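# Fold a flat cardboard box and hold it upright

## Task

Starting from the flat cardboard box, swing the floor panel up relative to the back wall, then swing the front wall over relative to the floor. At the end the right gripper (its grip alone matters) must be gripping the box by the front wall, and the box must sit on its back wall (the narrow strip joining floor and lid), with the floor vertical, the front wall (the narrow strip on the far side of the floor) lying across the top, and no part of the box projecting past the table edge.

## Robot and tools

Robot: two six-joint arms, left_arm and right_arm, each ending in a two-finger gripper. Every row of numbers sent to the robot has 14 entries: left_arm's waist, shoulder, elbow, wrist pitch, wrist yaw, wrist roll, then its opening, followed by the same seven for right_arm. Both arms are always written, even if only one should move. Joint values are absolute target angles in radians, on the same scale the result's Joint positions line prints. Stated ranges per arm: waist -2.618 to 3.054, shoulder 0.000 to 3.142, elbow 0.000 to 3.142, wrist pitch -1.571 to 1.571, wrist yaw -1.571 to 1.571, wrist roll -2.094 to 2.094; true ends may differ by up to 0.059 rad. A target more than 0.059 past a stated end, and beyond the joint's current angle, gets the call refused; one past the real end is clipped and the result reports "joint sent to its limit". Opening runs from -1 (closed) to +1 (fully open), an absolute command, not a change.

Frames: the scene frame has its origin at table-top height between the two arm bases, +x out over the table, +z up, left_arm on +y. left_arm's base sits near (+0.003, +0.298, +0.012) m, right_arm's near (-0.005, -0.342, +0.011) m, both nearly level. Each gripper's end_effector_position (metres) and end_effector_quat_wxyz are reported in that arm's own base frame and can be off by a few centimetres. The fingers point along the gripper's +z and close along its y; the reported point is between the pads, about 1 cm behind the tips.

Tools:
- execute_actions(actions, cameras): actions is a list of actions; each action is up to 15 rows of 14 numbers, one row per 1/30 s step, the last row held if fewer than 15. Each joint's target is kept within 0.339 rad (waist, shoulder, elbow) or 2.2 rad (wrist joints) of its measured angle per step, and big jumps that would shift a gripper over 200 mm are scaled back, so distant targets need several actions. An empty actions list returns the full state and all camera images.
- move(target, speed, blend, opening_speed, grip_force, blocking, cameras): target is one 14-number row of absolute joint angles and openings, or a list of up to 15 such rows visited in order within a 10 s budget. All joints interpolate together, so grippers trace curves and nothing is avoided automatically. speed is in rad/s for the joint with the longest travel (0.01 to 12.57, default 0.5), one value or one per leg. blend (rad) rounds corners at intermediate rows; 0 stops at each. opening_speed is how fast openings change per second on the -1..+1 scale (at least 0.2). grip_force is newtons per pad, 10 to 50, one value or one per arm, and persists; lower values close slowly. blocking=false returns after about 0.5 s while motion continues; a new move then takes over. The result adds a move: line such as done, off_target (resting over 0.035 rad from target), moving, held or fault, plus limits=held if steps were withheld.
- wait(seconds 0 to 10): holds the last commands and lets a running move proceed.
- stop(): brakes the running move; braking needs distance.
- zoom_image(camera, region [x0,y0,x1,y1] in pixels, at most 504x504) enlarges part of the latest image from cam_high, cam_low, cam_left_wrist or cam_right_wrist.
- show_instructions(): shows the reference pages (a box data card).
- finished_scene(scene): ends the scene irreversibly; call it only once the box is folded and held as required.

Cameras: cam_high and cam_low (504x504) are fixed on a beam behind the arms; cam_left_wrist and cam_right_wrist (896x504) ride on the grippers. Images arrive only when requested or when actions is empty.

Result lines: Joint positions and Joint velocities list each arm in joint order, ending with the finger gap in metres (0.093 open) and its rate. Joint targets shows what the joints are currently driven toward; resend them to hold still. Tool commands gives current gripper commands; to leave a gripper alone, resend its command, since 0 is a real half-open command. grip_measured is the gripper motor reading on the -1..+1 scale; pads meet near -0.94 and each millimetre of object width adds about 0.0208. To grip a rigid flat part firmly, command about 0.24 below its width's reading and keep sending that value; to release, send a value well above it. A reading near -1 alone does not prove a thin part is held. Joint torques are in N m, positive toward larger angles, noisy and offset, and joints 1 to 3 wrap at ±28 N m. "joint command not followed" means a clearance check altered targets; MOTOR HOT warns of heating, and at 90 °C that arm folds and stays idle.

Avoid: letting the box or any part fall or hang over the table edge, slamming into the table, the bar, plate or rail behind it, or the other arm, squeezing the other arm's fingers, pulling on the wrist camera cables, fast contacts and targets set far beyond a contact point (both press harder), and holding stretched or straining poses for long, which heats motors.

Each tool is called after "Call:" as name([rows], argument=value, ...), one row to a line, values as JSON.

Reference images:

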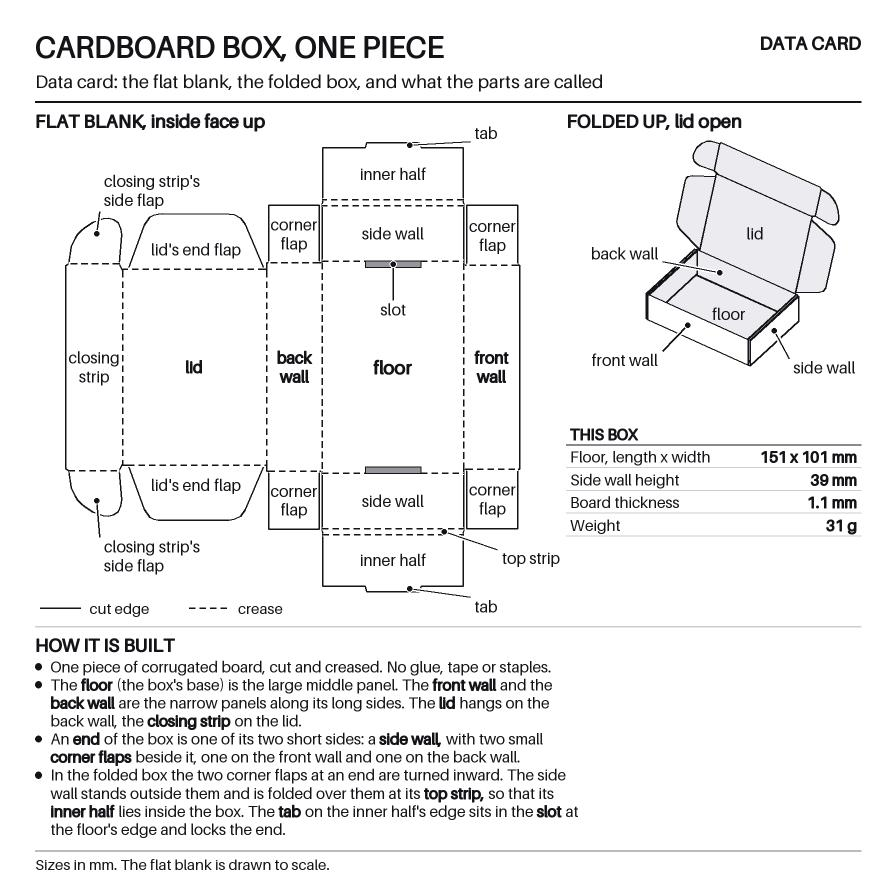

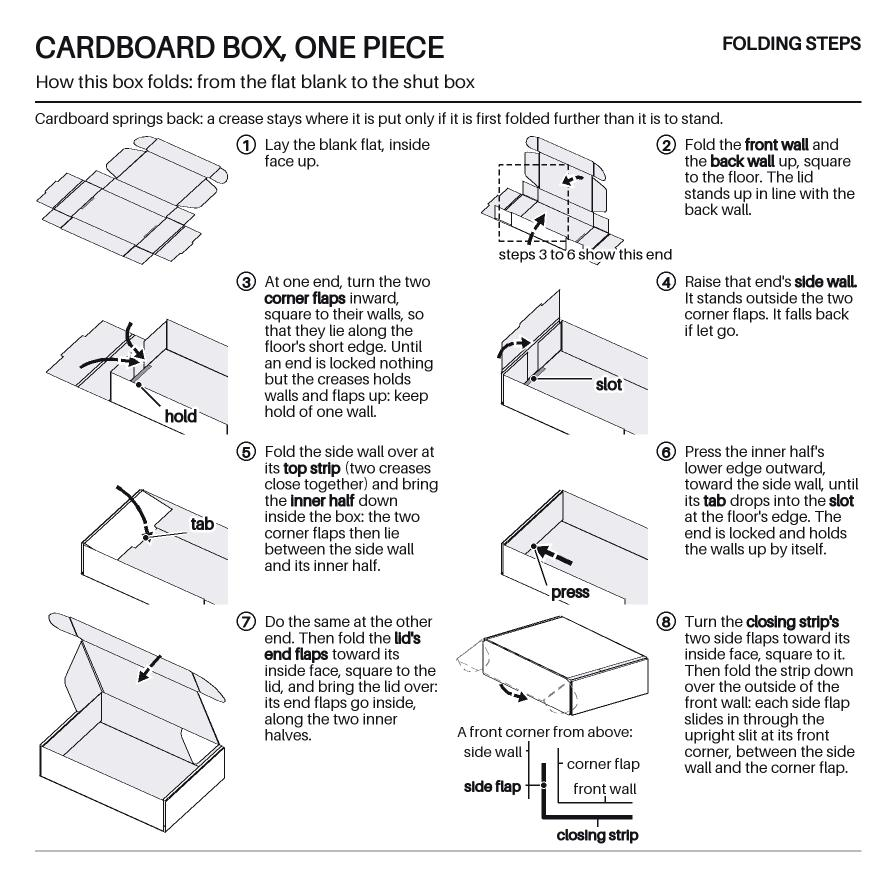

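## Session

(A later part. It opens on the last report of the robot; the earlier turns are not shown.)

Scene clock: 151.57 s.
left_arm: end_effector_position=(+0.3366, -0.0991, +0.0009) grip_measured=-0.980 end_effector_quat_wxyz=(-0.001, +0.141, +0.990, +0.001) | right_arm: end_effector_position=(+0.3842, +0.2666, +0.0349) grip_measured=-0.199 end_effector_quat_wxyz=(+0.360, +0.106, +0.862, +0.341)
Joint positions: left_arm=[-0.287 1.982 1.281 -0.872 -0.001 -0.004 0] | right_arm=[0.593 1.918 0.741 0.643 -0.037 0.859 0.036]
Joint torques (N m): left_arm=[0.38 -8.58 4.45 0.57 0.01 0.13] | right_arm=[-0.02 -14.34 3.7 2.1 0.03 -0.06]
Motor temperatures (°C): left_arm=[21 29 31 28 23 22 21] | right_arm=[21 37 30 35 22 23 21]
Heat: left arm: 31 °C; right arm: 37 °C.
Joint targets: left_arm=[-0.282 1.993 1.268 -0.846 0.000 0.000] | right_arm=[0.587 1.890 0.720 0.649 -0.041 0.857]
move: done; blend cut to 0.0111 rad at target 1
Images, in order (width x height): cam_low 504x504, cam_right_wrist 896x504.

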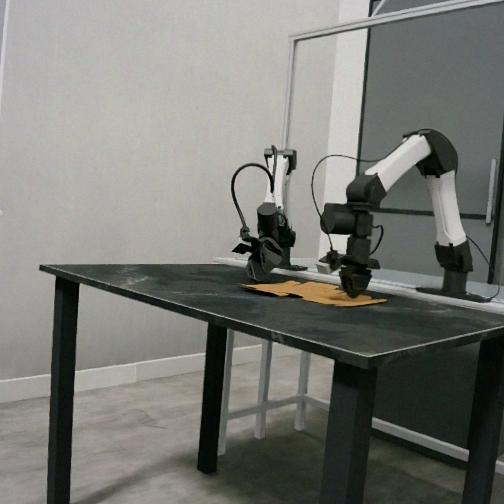

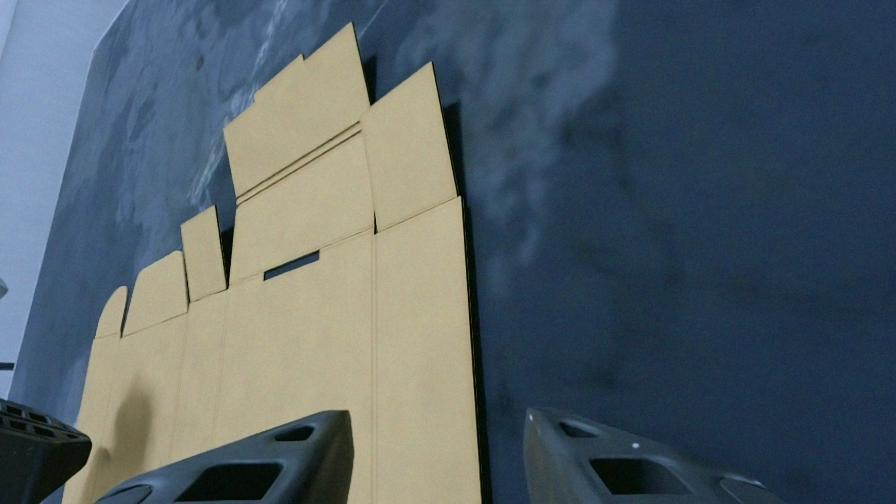

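Call:
move(target=[-0.2816, 1.993, 1.268, -0.846, 0, 0, -1, 0.58, 1.985, 0.72, 0.705, -0.04, 0.857, -0.2], speed=0.2, cameras=["cam_right_wrist", "cam_low"])

Call:
zoom_image(camera="cam_low", region=[230, 250, 330, 310])

Call:
zoom_image(camera="cam_right_wrist", region=[400, 250, 700, 504])

Scene clock: 154.80 s.
left_arm: end_effector_position=(+0.3366, -0.0991, +0.0009) grip_measured=-0.980 end_effector_quat_wxyz=(-0.001, +0.141, +0.990, +0.001) | right_arm: end_effector_position=(+0.3876, +0.2681, +0.0370) grip_measured=-0.199 end_effector_quat_wxyz=(+0.370, +0.105, +0.854, +0.350)
Joint positions: left_arm=[-0.287 1.982 1.281 -0.872 -0.001 -0.004 0] | right_arm=[0.592 1.935 0.736 0.697 -0.037 0.859 0.036]
Joint torques (N m): left_arm=[0.31 -8.57 4.49 0.52 0.01 0.15] | right_arm=[-0.05 -6.67 4.01 2.13 0.05 -0.06]
Heat: left arm: 31 °C; right arm: 38 °C.
Joint targets: left_arm=[-0.282 1.993 1.268 -0.846 0.000 0.000] | right_arm=[0.585 1.984 0.721 0.706 -0.040 0.857]
move: off_target (right_arm); right_arm: the shoulder is farthest, 0.050 rad from its target
Images, in order (width x height): cam_low 504x504, cam_right_wrist 896x504.

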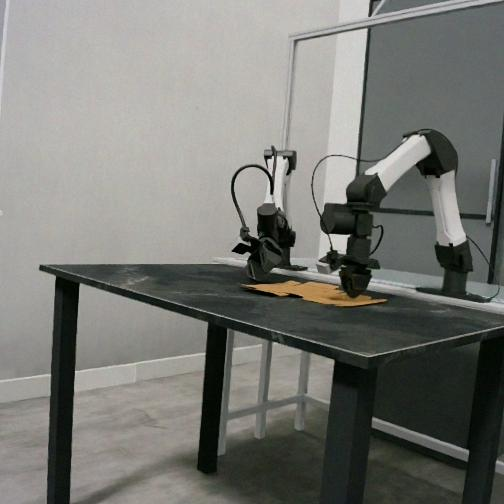

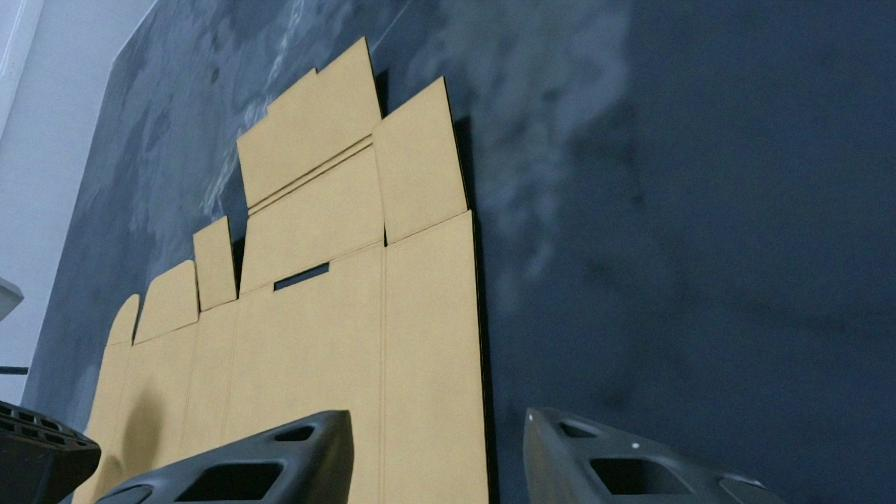

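Scaled by 5.040 from the camera's 504x504 image, which has a finer 720x720 frame.

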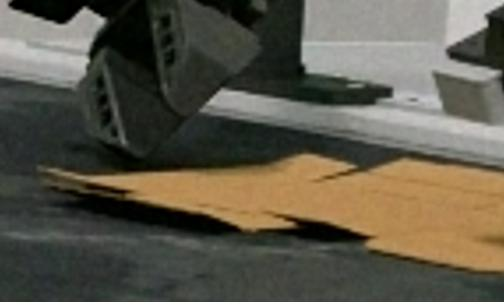

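Scaled by 1.680 from the camera's 896x504 image, which has a finer 1280x720 frame.

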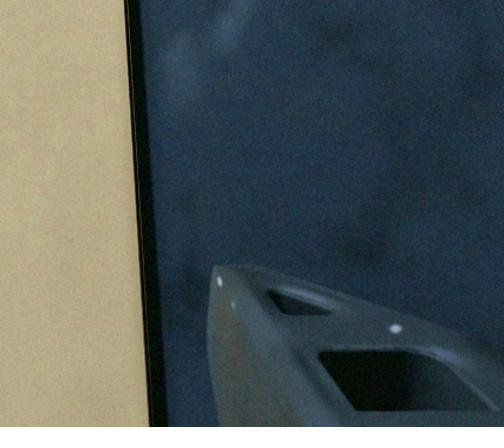

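Call:
move(target=[-0.2816, 1.993, 1.268, -0.846, 0, 0, -1, 0.58, 2.015, 0.72, 0.705, -0.04, 0.857, -0.2], speed=0.2, cameras=["cam_right_wrist", "cam_low"])

Call:
zoom_image(camera="cam_low", region=[230, 250, 330, 310])

Call:
zoom_image(camera="cam_right_wrist", region=[400, 250, 700, 504])

Scene clock: 157.10 s.
left_arm: end_effector_position=(+0.3366, -0.0991, +0.0009) grip_measured=-0.980 end_effector_quat_wxyz=(-0.001, +0.141, +0.990, +0.001) | right_arm: end_effector_position=(+0.3891, +0.2691, +0.0360) grip_measured=-0.199 end_effector_quat_wxyz=(+0.374, +0.105, +0.851, +0.353)
Joint positions: left_arm=[-0.287 1.982 1.281 -0.872 -0.001 -0.004 0] | right_arm=[0.592 1.949 0.736 0.721 -0.037 0.859 0.036]
Joint torques (N m): left_arm=[0.36 -8.57 4.45 0.53 0.01 0.12] | right_arm=[-0.39 -4.86 3.9 1.87 0.05 -0.06]
Heat: left arm: 31 °C; right arm: 37 °C.
Joint targets: left_arm=[-0.282 1.993 1.268 -0.846 0.000 0.000] | right_arm=[0.582 2.016 0.720 0.704 -0.040 0.857]
move: off_target (right_arm); right_arm: the shoulder is farthest, 0.066 rad from its target
Images, in order (width x height): cam_low 504x504, cam_right_wrist 896x504.

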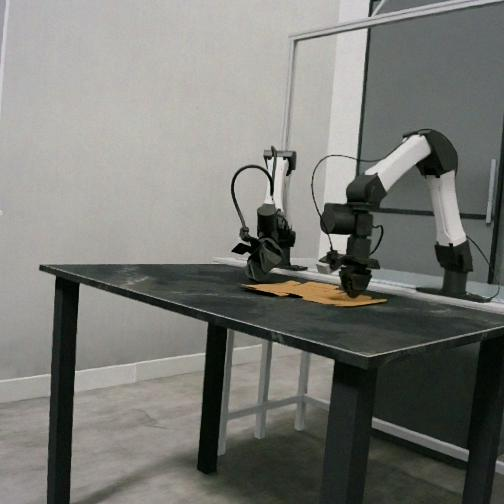

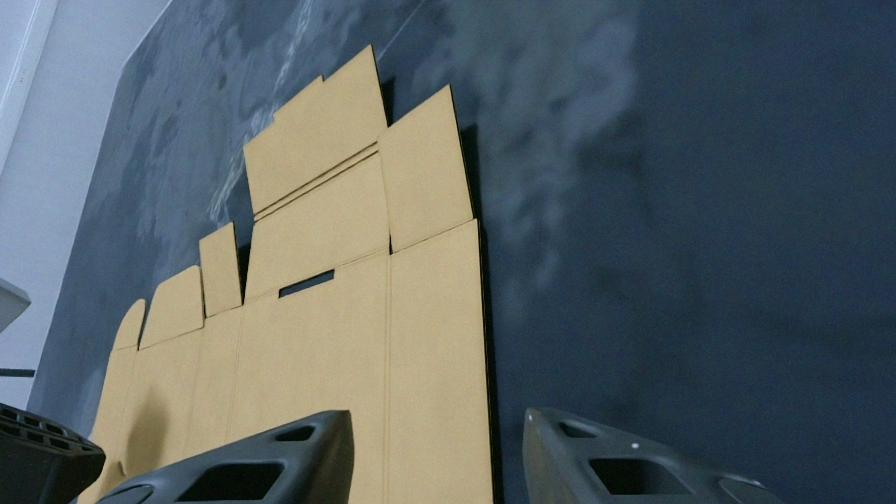

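Scaled by 5.040 from the camera's 504x504 image, which has a finer 720x720 frame.

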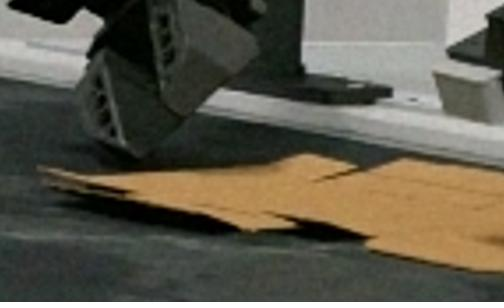

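Scaled by 1.680 from the camera's 896x504 image, which has a finer 1280x720 frame.

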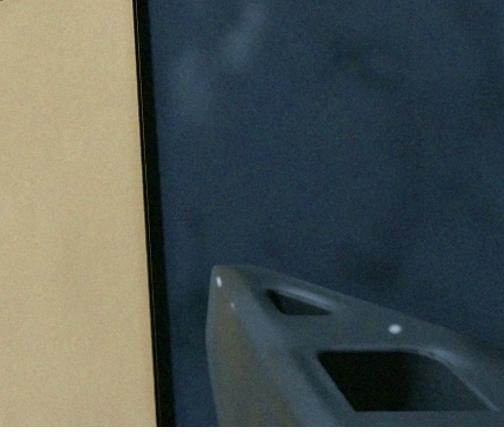

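Call:
move(target=[-0.2816, 1.993, 1.268, -0.846, 0, 0, -1, 0.65, 2.018, 0.795, 0.69, 0.0, 0.857, -0.2], speed=0.15, cameras=["cam_right_wrist", "cam_low"])

Call:
zoom_image(camera="cam_low", region=[230, 250, 330, 310])

Call:
zoom_image(camera="cam_right_wrist", region=[400, 250, 700, 504])

Scene clock: 160.87 s.
left_arm: end_effector_position=(+0.3366, -0.0991, +0.0009) grip_measured=-0.980 end_effector_quat_wxyz=(-0.001, +0.141, +0.990, +0.001) | right_arm: end_effector_position=(+0.3954, +0.2795, +0.0374) grip_measured=-0.199 end_effector_quat_wxyz=(+0.386, +0.105, +0.848, +0.347)
Joint positions: left_arm=[-0.287 1.982 1.281 -0.872 -0.001 -0.004 0] | right_arm=[0.618 1.978 0.777 0.721 0.007 0.859 0.036]
Joint torques (N m): left_arm=[0.32 -8.54 4.44 0.53 0 0.11] | right_arm=[2.22 -8.12 6.52 1.72 0.12 -0.06]
Heat: left arm: 31 °C; right arm: 37 °C.
Joint targets: left_arm=[-0.282 1.993 1.268 -0.846 0.000 0.000] | right_arm=[0.636 2.017 0.794 0.690 0.010 0.857]
move: off_target (right_arm); right_arm: the shoulder is farthest, 0.040 rad from its target
Images, in order (width x height): cam_low 504x504, cam_right_wrist 896x504.

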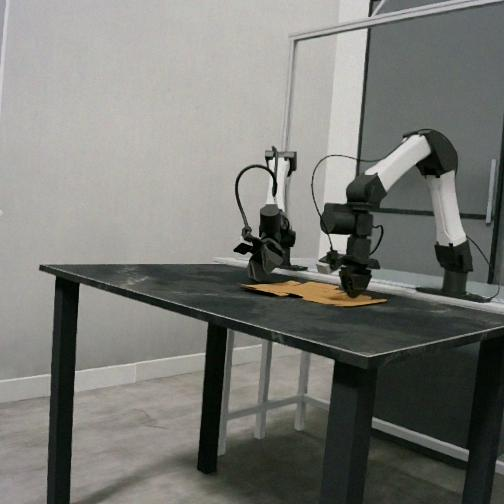

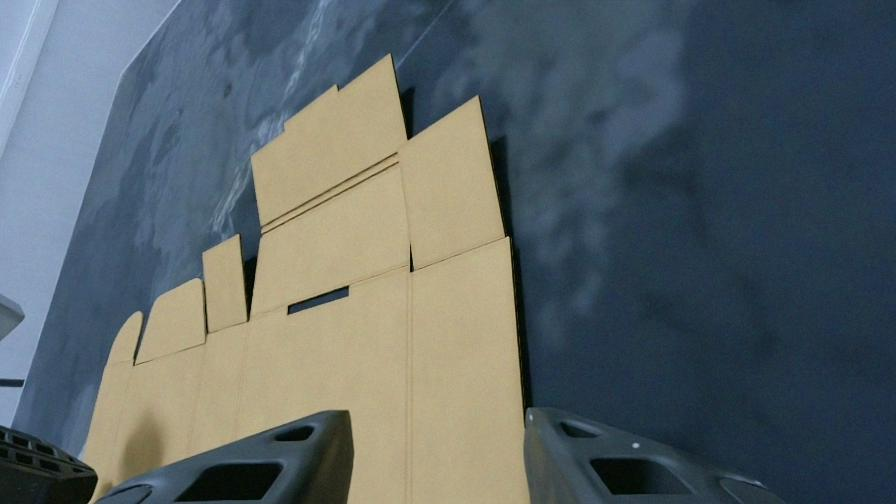

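Scaled by 5.040 from the camera's 504x504 image, which has a finer 720x720 frame.

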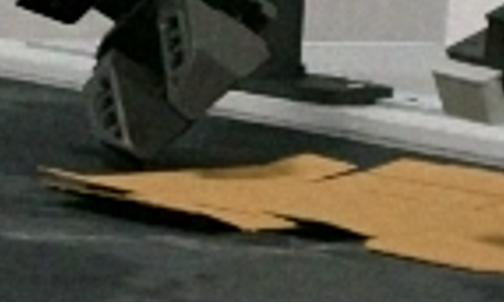

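Scaled by 1.680 from the camera's 896x504 image, which has a finer 1280x720 frame.

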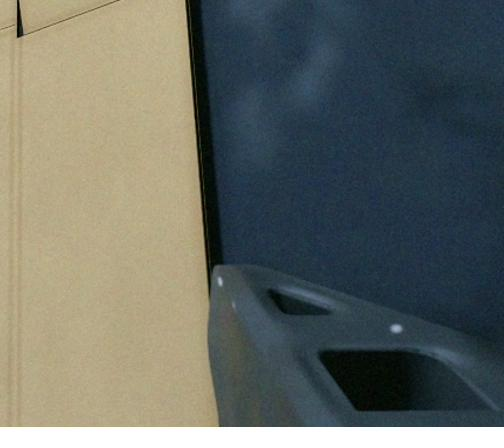

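Call:
move(target=[-0.2816, 1.993, 1.268, -0.846, 0, 0, -1, 0.69, 2.042, 0.836, 0.66, 0.03, 0.857, -0.2], speed=0.15, cameras=["cam_right_wrist", "cam_low"])

Call:
zoom_image(camera="cam_low", region=[230, 250, 330, 310])

Call:
zoom_image(camera="cam_right_wrist", region=[400, 250, 700, 504])

Scene clock: 163.63 s.
left_arm: end_effector_position=(+0.3366, -0.0991, +0.0009) grip_measured=-0.980 end_effector_quat_wxyz=(-0.001, +0.141, +0.990, +0.001) | right_arm: end_effector_position=(+0.3879, +0.3063, +0.0370) grip_measured=-0.199 end_effector_quat_wxyz=(+0.382, +0.084, +0.849, +0.355)
Joint positions: left_arm=[-0.287 1.982 1.281 -0.872 -0.001 -0.004 0] | right_arm=[0.676 2.007 0.819 0.714 0.023 0.859 0.036]
Joint torques (N m): left_arm=[0.23 -8.5 4.45 0.53 0.01 0.12] | right_arm=[1.92 -8.9 6.65 1.48 0.17 -0.07]
Heat: left arm: 31 °C; right arm: 37 °C.
Joint targets: left_arm=[-0.282 1.993 1.268 -0.846 0.000 0.000] | right_arm=[0.691 2.043 0.837 0.660 0.030 0.857]
move: off_target (right_arm); right_arm: the wrist pitch is farthest, 0.054 rad from its target
Images, in order (width x height): cam_low 504x504, cam_right_wrist 896x504.

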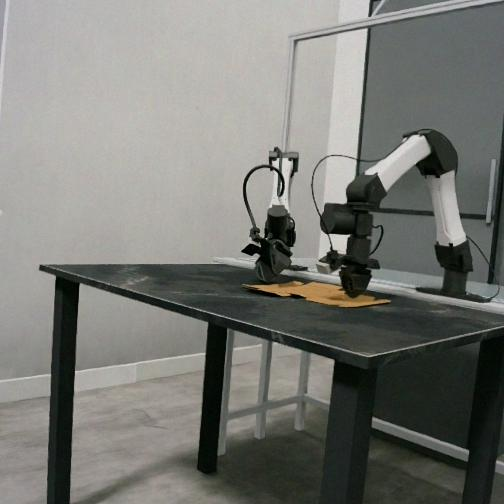

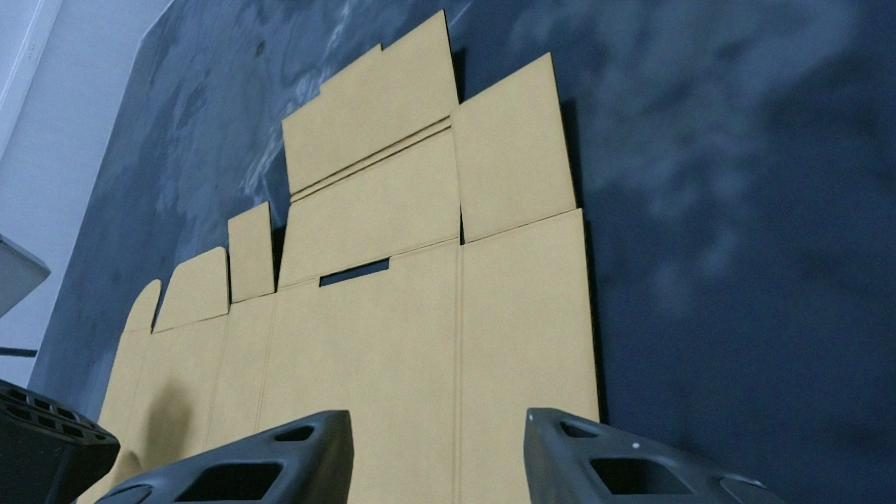

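Scaled by 5.040 from the camera's 504x504 image, which has a finer 720x720 frame.

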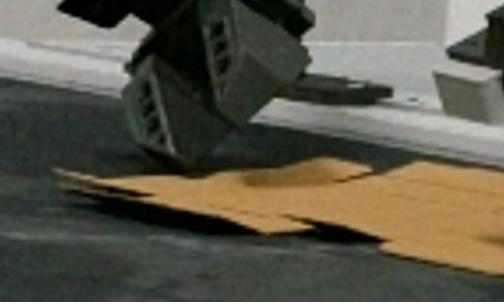

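Scaled by 1.680 from the camera's 896x504 image, which has a finer 1280x720 frame.

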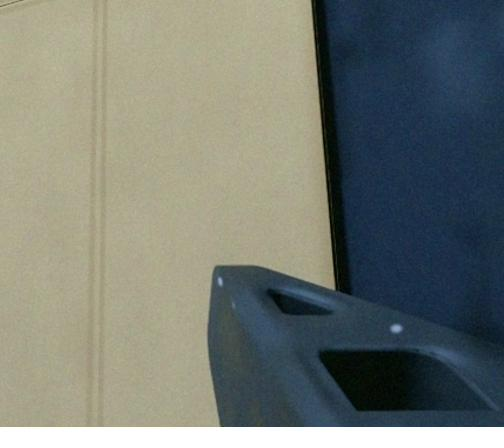

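Call:
move([
  [-0.2816, 1.96, 1.36, -0.85, 0, 0, -1, 0.66, 1.94, 0.84, 0.68, 0.03, 0.857, -0.2],
  [-0.631, 2.03, 1.46, -0.44, 0, 0, -1, 0.65, 1.757, 0.937, 0.125, 0.1425, 0.6144, -0.2],
], speed=[0.4, 0.8], blend=0.03, cameras=["all"])

Call:
zoom_image(camera="cam_low", region=[230, 230, 400, 330])

Call:
zoom_image(camera="cam_right_wrist", region=[300, 204, 700, 504])

Scene clock: 192.23 s.
left_arm: end_effector_position=(+0.3927, -0.2901, +0.0546) grip_measured=-0.980 end_effector_quat_wxyz=(+0.238, +0.301, +0.920, -0.079) | right_arm: end_effector_position=(+0.3776, +0.2653, +0.0604) grip_measured=-0.199 end_effector_quat_wxyz=(+0.360, +0.011, +0.910, +0.204)
Joint positions: left_arm=[-0.637 2.014 1.428 -0.478 -0.001 -0.004 0] | right_arm=[0.653 1.792 0.911 0.158 0.112 0.627 0.036]
Joint torques (N m): left_arm=[0.21 -9.47 9.14 1.69 0 0.12] | right_arm=[0.31 -14.99 8.24 1.46 0.35 -0.13]
Heat: left arm: 31 °C; right arm: 38 °C.
Joint targets: left_arm=[-0.631 2.031 1.460 -0.440 0.000 0.000] | right_arm=[0.651 1.757 0.936 0.124 0.132 0.614]
move: off_target (left_arm); left_arm: the wrist pitch is farthest, 0.038 rad from its target

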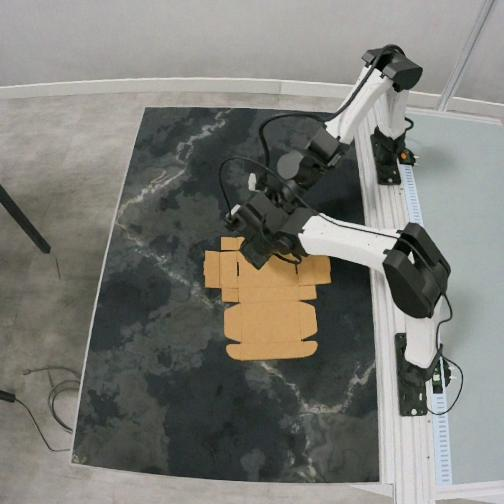

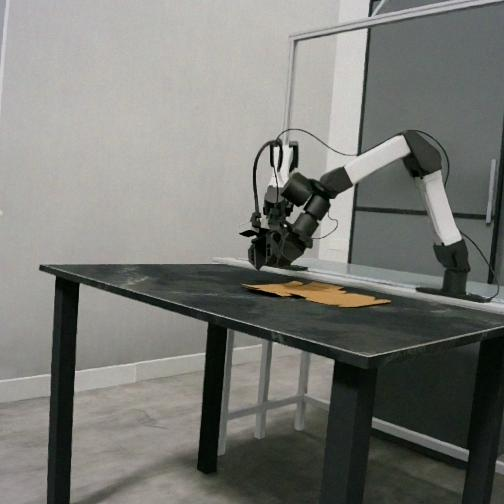

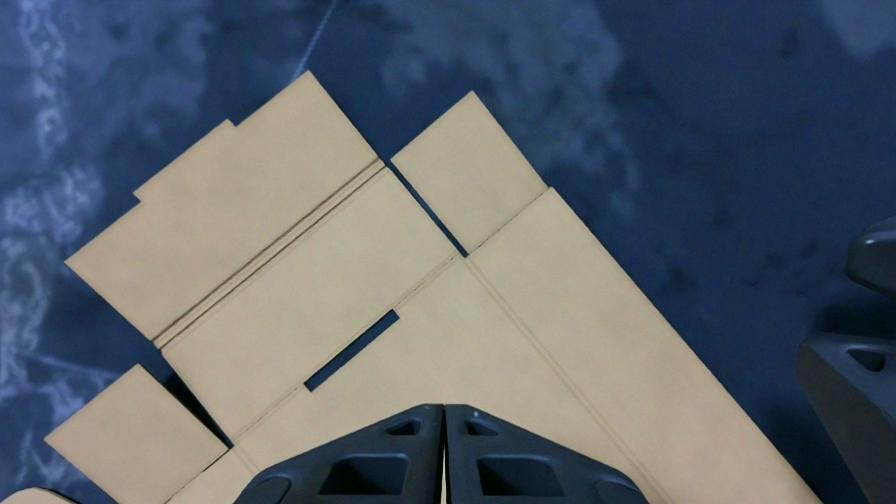

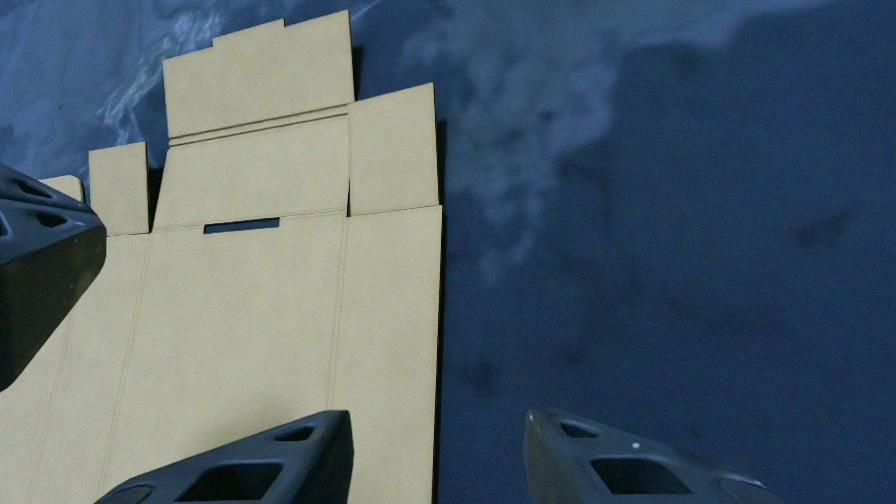

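Scaled by 2.965 from the camera's 504x504 image, which has a finer 720x720 frame.

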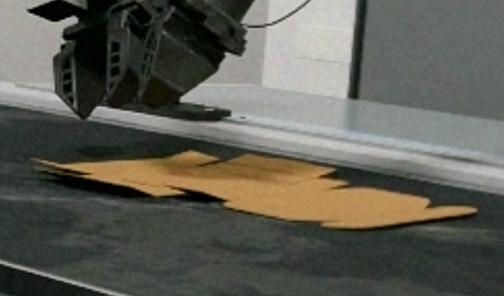

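Scaled by 1.260 from the camera's 896x504 image, which has a finer 1280x720 frame.

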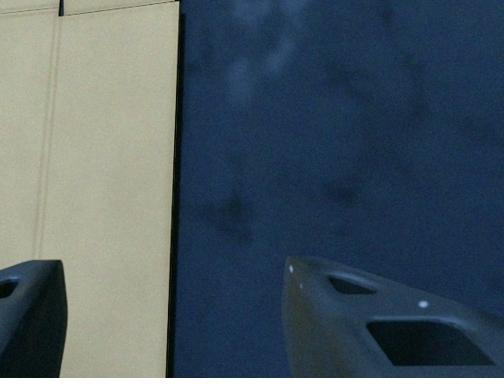

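Call:
move(target=[-0.631, 2.15, 1.345, -0.276, 0, 0, -1, 0.703, 1.968, 0.965, 0.29, 0.175, 0.6144, -0.2], speed=0.25, cameras=["cam_low", "cam_left_wrist", "cam_right_wrist"])

Call:
zoom_image(camera="cam_low", region=[230, 240, 330, 310])

Call:
zoom_image(camera="cam_right_wrist", region=[300, 204, 700, 504])

Scene clock: 201.37 s.
left_arm: end_effector_position=(+0.3921, -0.2966, -0.0051) grip_measured=-0.980 end_effector_quat_wxyz=(+0.228, +0.307, +0.921, -0.077) | right_arm: end_effector_position=(+0.3817, +0.2839, +0.0238) grip_measured=-0.199 end_effector_quat_wxyz=(+0.360, +0.000, +0.914, +0.189)
Joint positions: left_arm=[-0.647 2.134 1.364 -0.315 0.001 -0.004 0] | right_arm=[0.695 1.938 0.941 0.252 0.156 0.627 0.036]
Joint torques (N m): left_arm=[0.23 -9.96 4.62 1.64 0.02 0.12] | right_arm=[1.21 -9.46 7.77 2.19 0.37 -0.13]
Heat: left arm: 32 °C; right arm: 41 °C.
Joint targets: left_arm=[-0.643 2.150 1.345 -0.277 0.002 0.000] | right_arm=[0.702 1.968 0.966 0.291 0.176 0.615]
move: off_target (left_arm, right_arm); left_arm: the wrist pitch is farthest, 0.039 rad from its target; right_arm: the wrist pitch is farthest, 0.038 rad from its target
Images, in order (width x height): cam_low 504x504, cam_left_wrist 896x504, cam_right_wrist 896x504.

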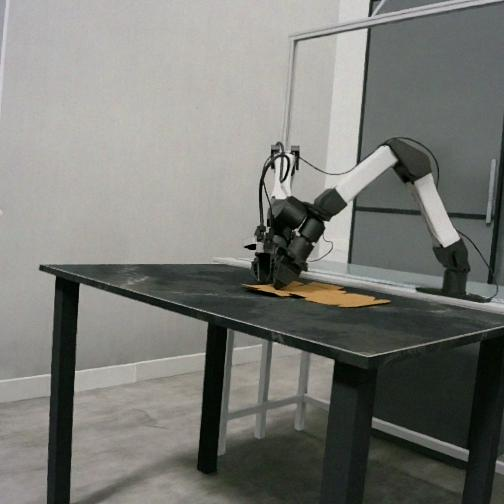

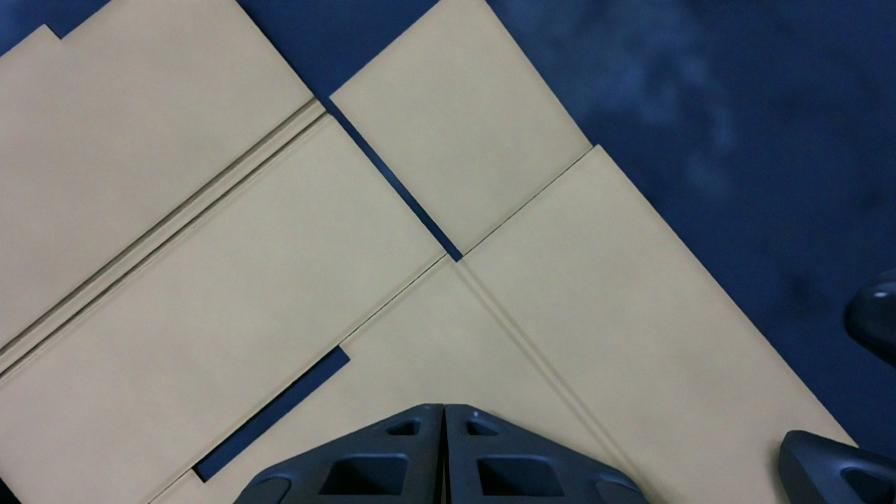

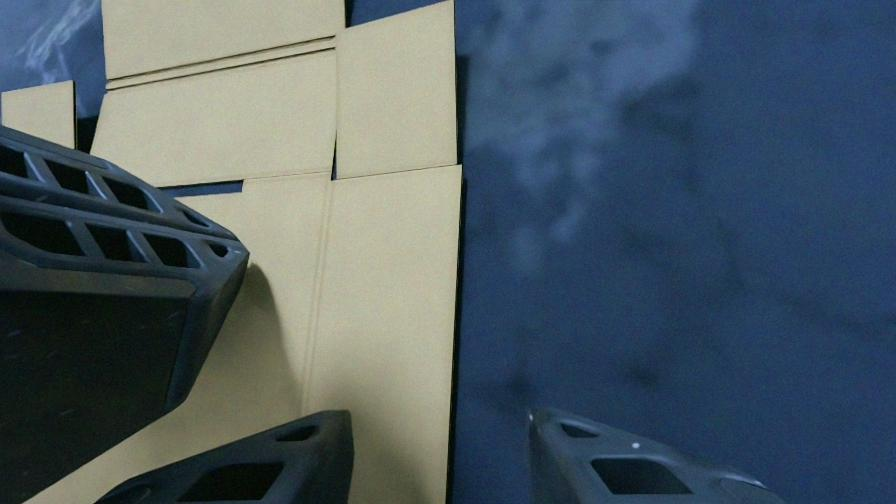

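Scaled by 5.040 from the camera's 504x504 image, which has a finer 720x720 frame.

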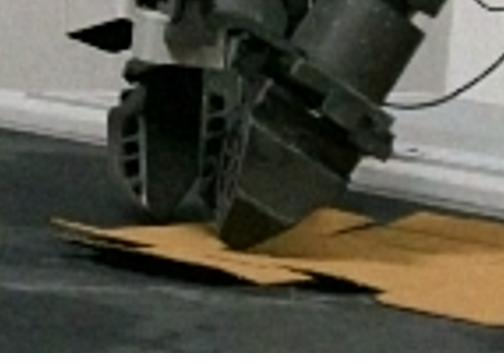

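Scaled by 1.260 from the camera's 896x504 image, which has a finer 1280x720 frame.

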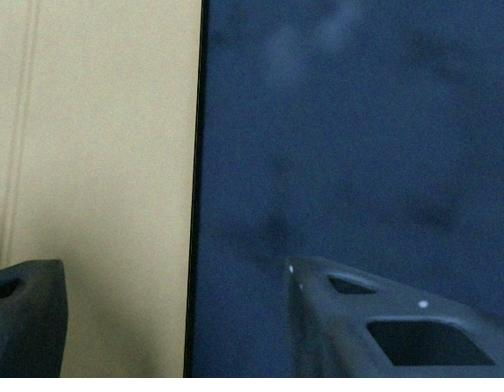

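Call:
move([
  [-0.631, 2.16, 1.325, -0.276, 0, 0, -1, 0.70, 1.968, 0.965, 0.29, 0.175, 0.6144, -0.2],
  [-0.631, 2.16, 1.325, -0.276, 0, 0, -1, 0.728, 1.991, 1.001, 0.279, 0.20, 0.6144, -0.2],
], speed=0.2, cameras=["cam_low", "cam_right_wrist"])

Call:
zoom_image(camera="cam_low", region=[230, 240, 330, 310])

Call:
zoom_image(camera="cam_right_wrist", region=[300, 204, 700, 504])

Scene clock: 226.23 s.
left_arm: end_effector_position=(+0.3933, -0.2963, -0.0065) grip_measured=-0.980 end_effector_quat_wxyz=(+0.232, +0.305, +0.920, -0.082) | right_arm: end_effector_position=(+0.3828, +0.2972, +0.0259) grip_measured=-0.199 end_effector_quat_wxyz=(+0.367, -0.008, +0.911, +0.189)
Joint positions: left_arm=[-0.643 2.134 1.351 -0.292 0.008 -0.004 0] | right_arm=[0.722 1.961 0.975 0.252 0.179 0.625 0.036]
Joint torques (N m): left_arm=[0.87 -9.05 3.97 1.46 0 0.13] | right_arm=[1.2 -9.84 7.84 2.11 0.39 -0.13]
Heat: left arm: 33 °C; right arm: 39 °C.
Joint targets: left_arm=[-0.631 2.160 1.325 -0.276 0.007 0.000] | right_arm=[0.729 1.990 1.000 0.279 0.200 0.614]
move: done
Images, in order (width x height): cam_low 504x504, cam_right_wrist 896x504.

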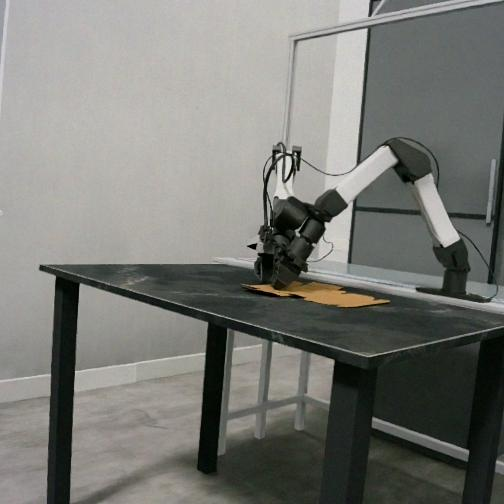

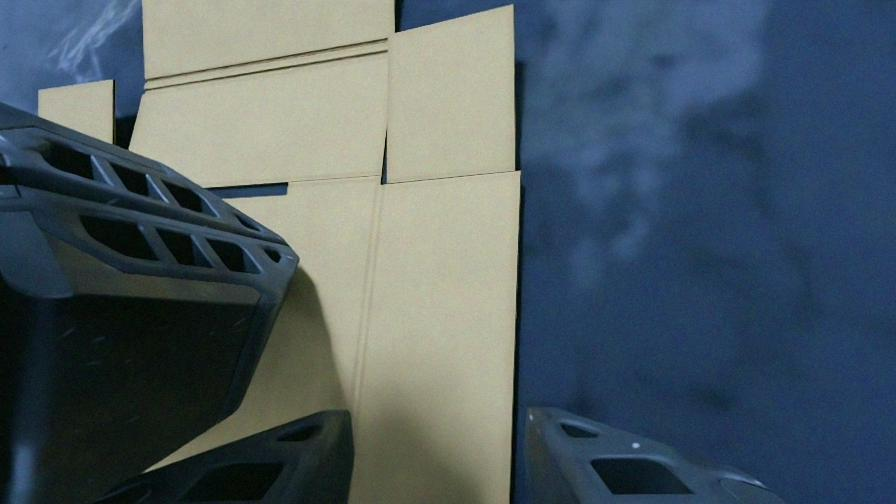

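Scaled by 5.040 from the camera's 504x504 image, which has a finer 720x720 frame.

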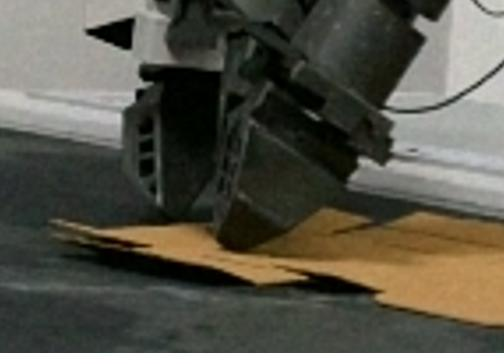

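Scaled by 1.260 from the camera's 896x504 image, which has a finer 1280x720 frame.

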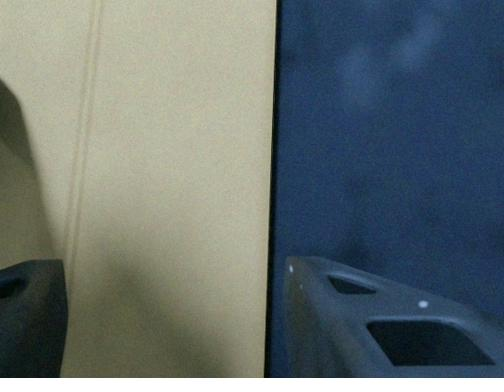

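Call:
move([
  [-0.631, 2.16, 1.325, -0.276, 0, 0, -1, 0.748, 2.006, 1.022, 0.272, 0.215, 0.6144, -0.2],
  [-0.631, 2.16, 1.325, -0.276, 0, 0, -1, 0.758, 2.006, 1.072, 0.272, 0.215, 0.6144, -0.2],
], speed=0.2, blend=0.005, cameras=["cam_low", "cam_right_wrist"])

Call:
zoom_image(camera="cam_low", region=[230, 240, 330, 310])

Call:
zoom_image(camera="cam_right_wrist", region=[300, 204, 700, 504])

Scene clock: 229.00 s.
left_arm: end_effector_position=(+0.4019, -0.2856, -0.0062) grip_measured=-0.980 end_effector_quat_wxyz=(+0.235, +0.293, +0.924, -0.075) | right_arm: end_effector_position=(+0.3914, +0.3123, +0.0358) grip_measured=-0.199 end_effector_quat_wxyz=(+0.383, -0.010, +0.903, +0.192)
Joint positions: left_arm=[-0.618 2.134 1.351 -0.289 -0.001 -0.004 0] | right_arm=[0.742 1.986 1.032 0.252 0.205 0.624 0.036]
Joint torques (N m): left_arm=[-0.08 -9.06 3.99 1.46 -0.07 0.13] | right_arm=[2.07 -11.07 9.22 2.02 0.28 -0.11]
Heat: left arm: 33 °C; right arm: 39 °C.
Joint targets: left_arm=[-0.618 2.160 1.325 -0.275 -0.009 0.000] | right_arm=[0.758 2.007 1.072 0.272 0.215 0.615]
move: off_target (right_arm); right_arm: the elbow is farthest, 0.040 rad from its target
Images, in order (width x height): cam_low 504x504, cam_right_wrist 896x504.

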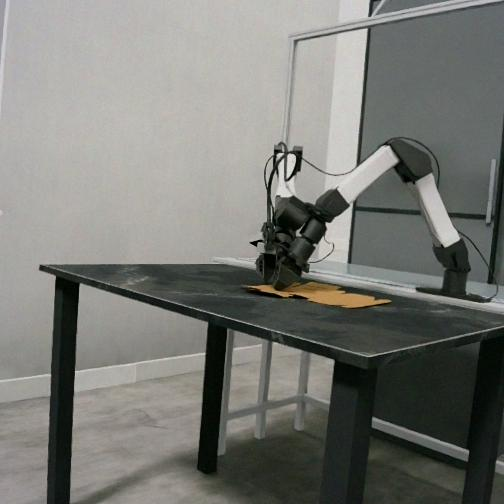

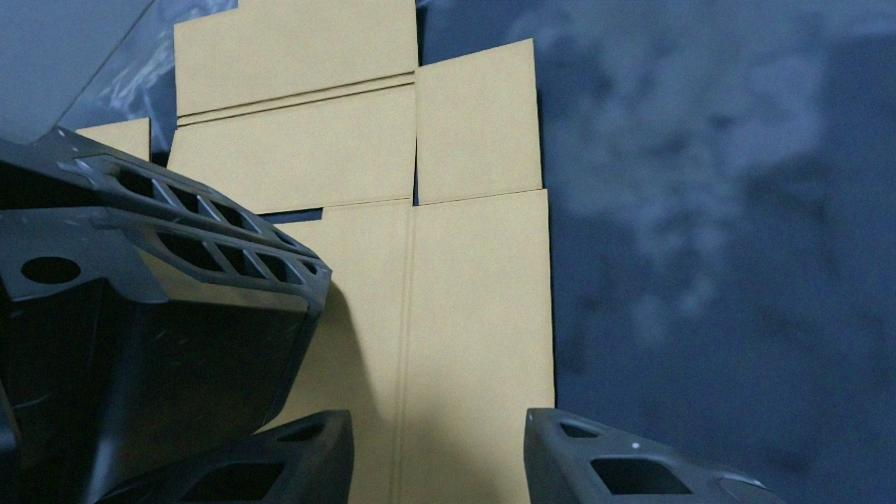

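Scaled by 5.040 from the camera's 504x504 image, which has a finer 720x720 frame.

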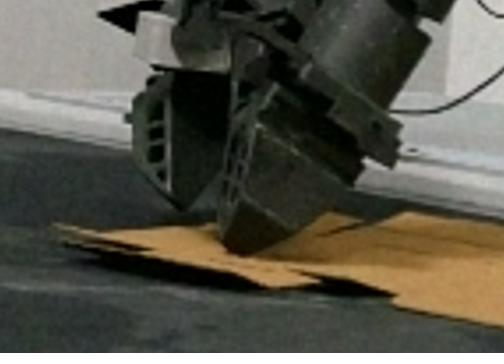

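Scaled by 1.260 from the camera's 896x504 image, which has a finer 1280x720 frame.

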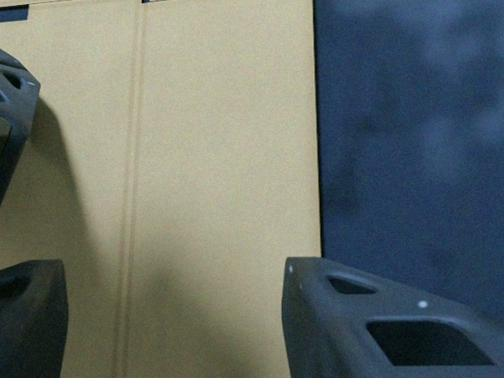

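Call:
move([
  [-0.55, 2.07, 1.36, -0.35, 0, 0, -1, 0.74, 1.86, 1.03, 0.27, 0.215, 0.63, -0.2],
  [-0.549, 2.03, 1.36, -0.36, 0, 0, -1, 0.97, 1.555, 0.695, 0.03, 0.368, 1.967, -0.5],
], speed=[0.5, 0.9], blend=0.04, cameras=["all"])

Call:
zoom_image(camera="cam_low", region=[230, 230, 400, 330])

Call:
zoom_image(camera="cam_high", region=[180, 190, 360, 370])

Scene clock: 262.93 s.
left_arm: end_effector_position=(+0.4200, -0.2560, +0.0242) grip_measured=-0.980 end_effector_quat_wxyz=(+0.253, +0.259, +0.929, -0.071) | right_arm: end_effector_position=(+0.2673, +0.2857, +0.0583) grip_measured=-0.498 end_effector_quat_wxyz=(+0.196, +0.491, +0.775, +0.346)
Joint positions: left_arm=[-0.548 2.058 1.351 -0.332 -0.001 -0.004 0] | right_arm=[0.961 1.587 0.708 0.068 0.337 1.955 0.021]
Joint torques (N m): left_arm=[-0.18 -13.75 6.99 1.08 0.02 0.13] | right_arm=[1.32 -11.99 5.08 1.19 0.58 0.06]
Motor temperatures (°C): left_arm=[21 35 30 29 23 22 21] | right_arm=[22 41 36 35 22 23 21]
Heat: left arm: 35 °C; right arm: 41 °C.
Joint targets: left_arm=[-0.548 2.029 1.360 -0.361 0.000 0.000] | right_arm=[0.970 1.555 0.695 0.030 0.367 1.967]
move: off_target (right_arm); target 2's new numbers were sent with right_arm's wrist pitch 0.038 rad from that target; right_arm: the wrist pitch is farthest, 0.038 rad from its target

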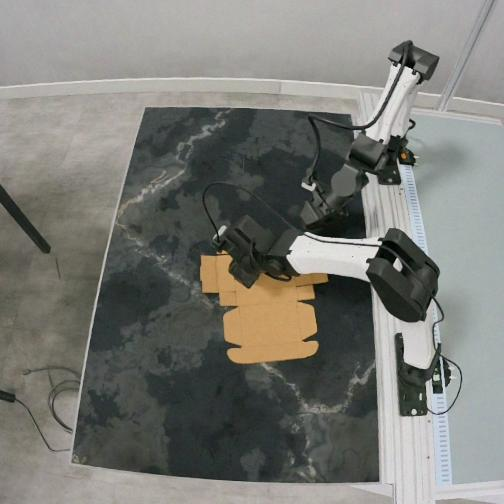

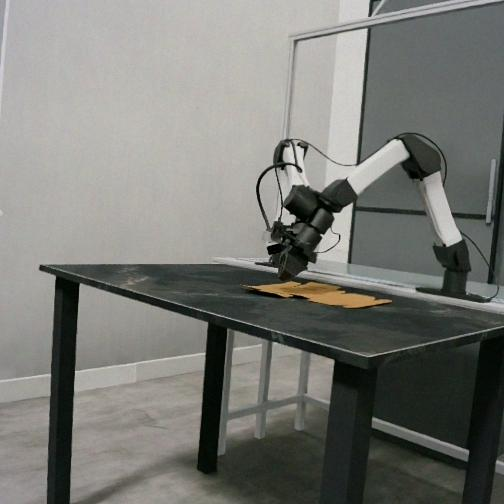

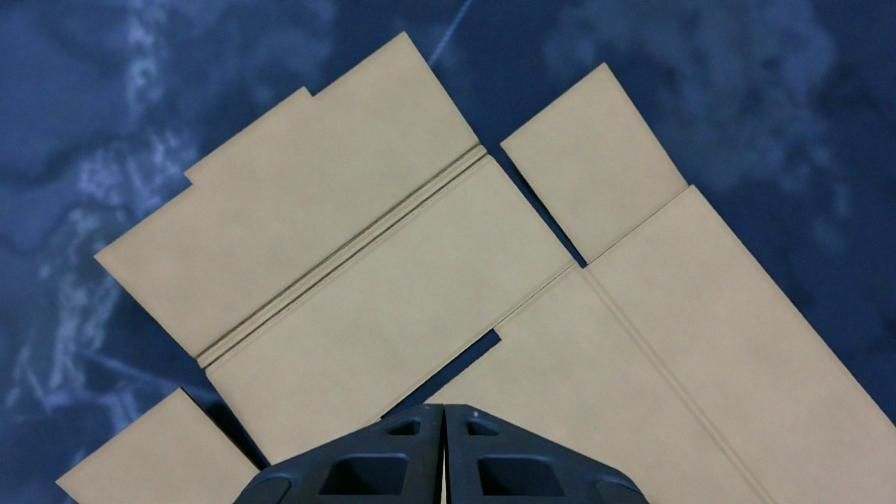

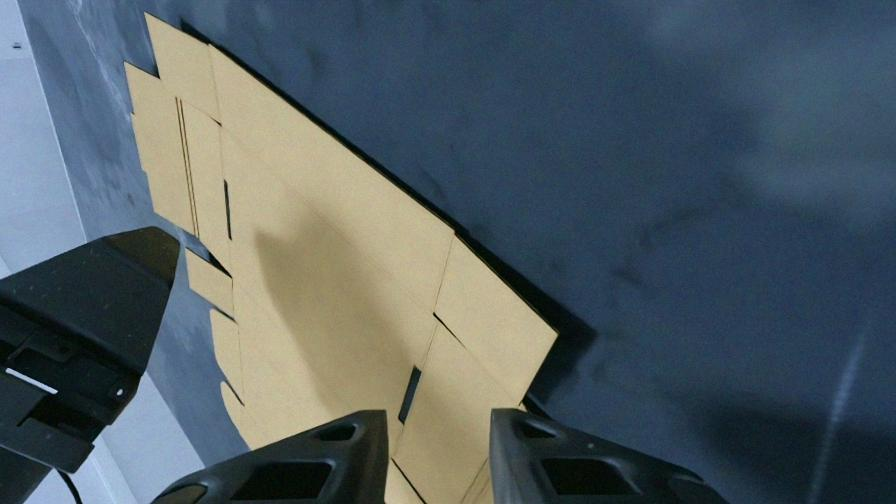

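Scaled by 2.965 from the camera's 504x504 image, which has a finer 720x720 frame.

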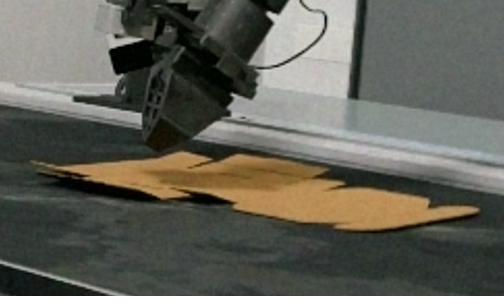

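Scaled by 2.800 from the camera's 504x504 image, which has a finer 720x720 frame.

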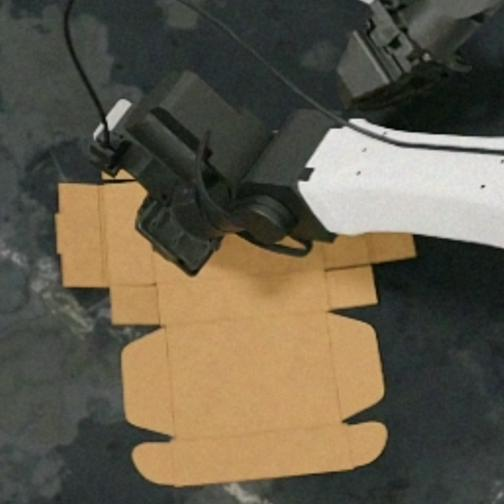

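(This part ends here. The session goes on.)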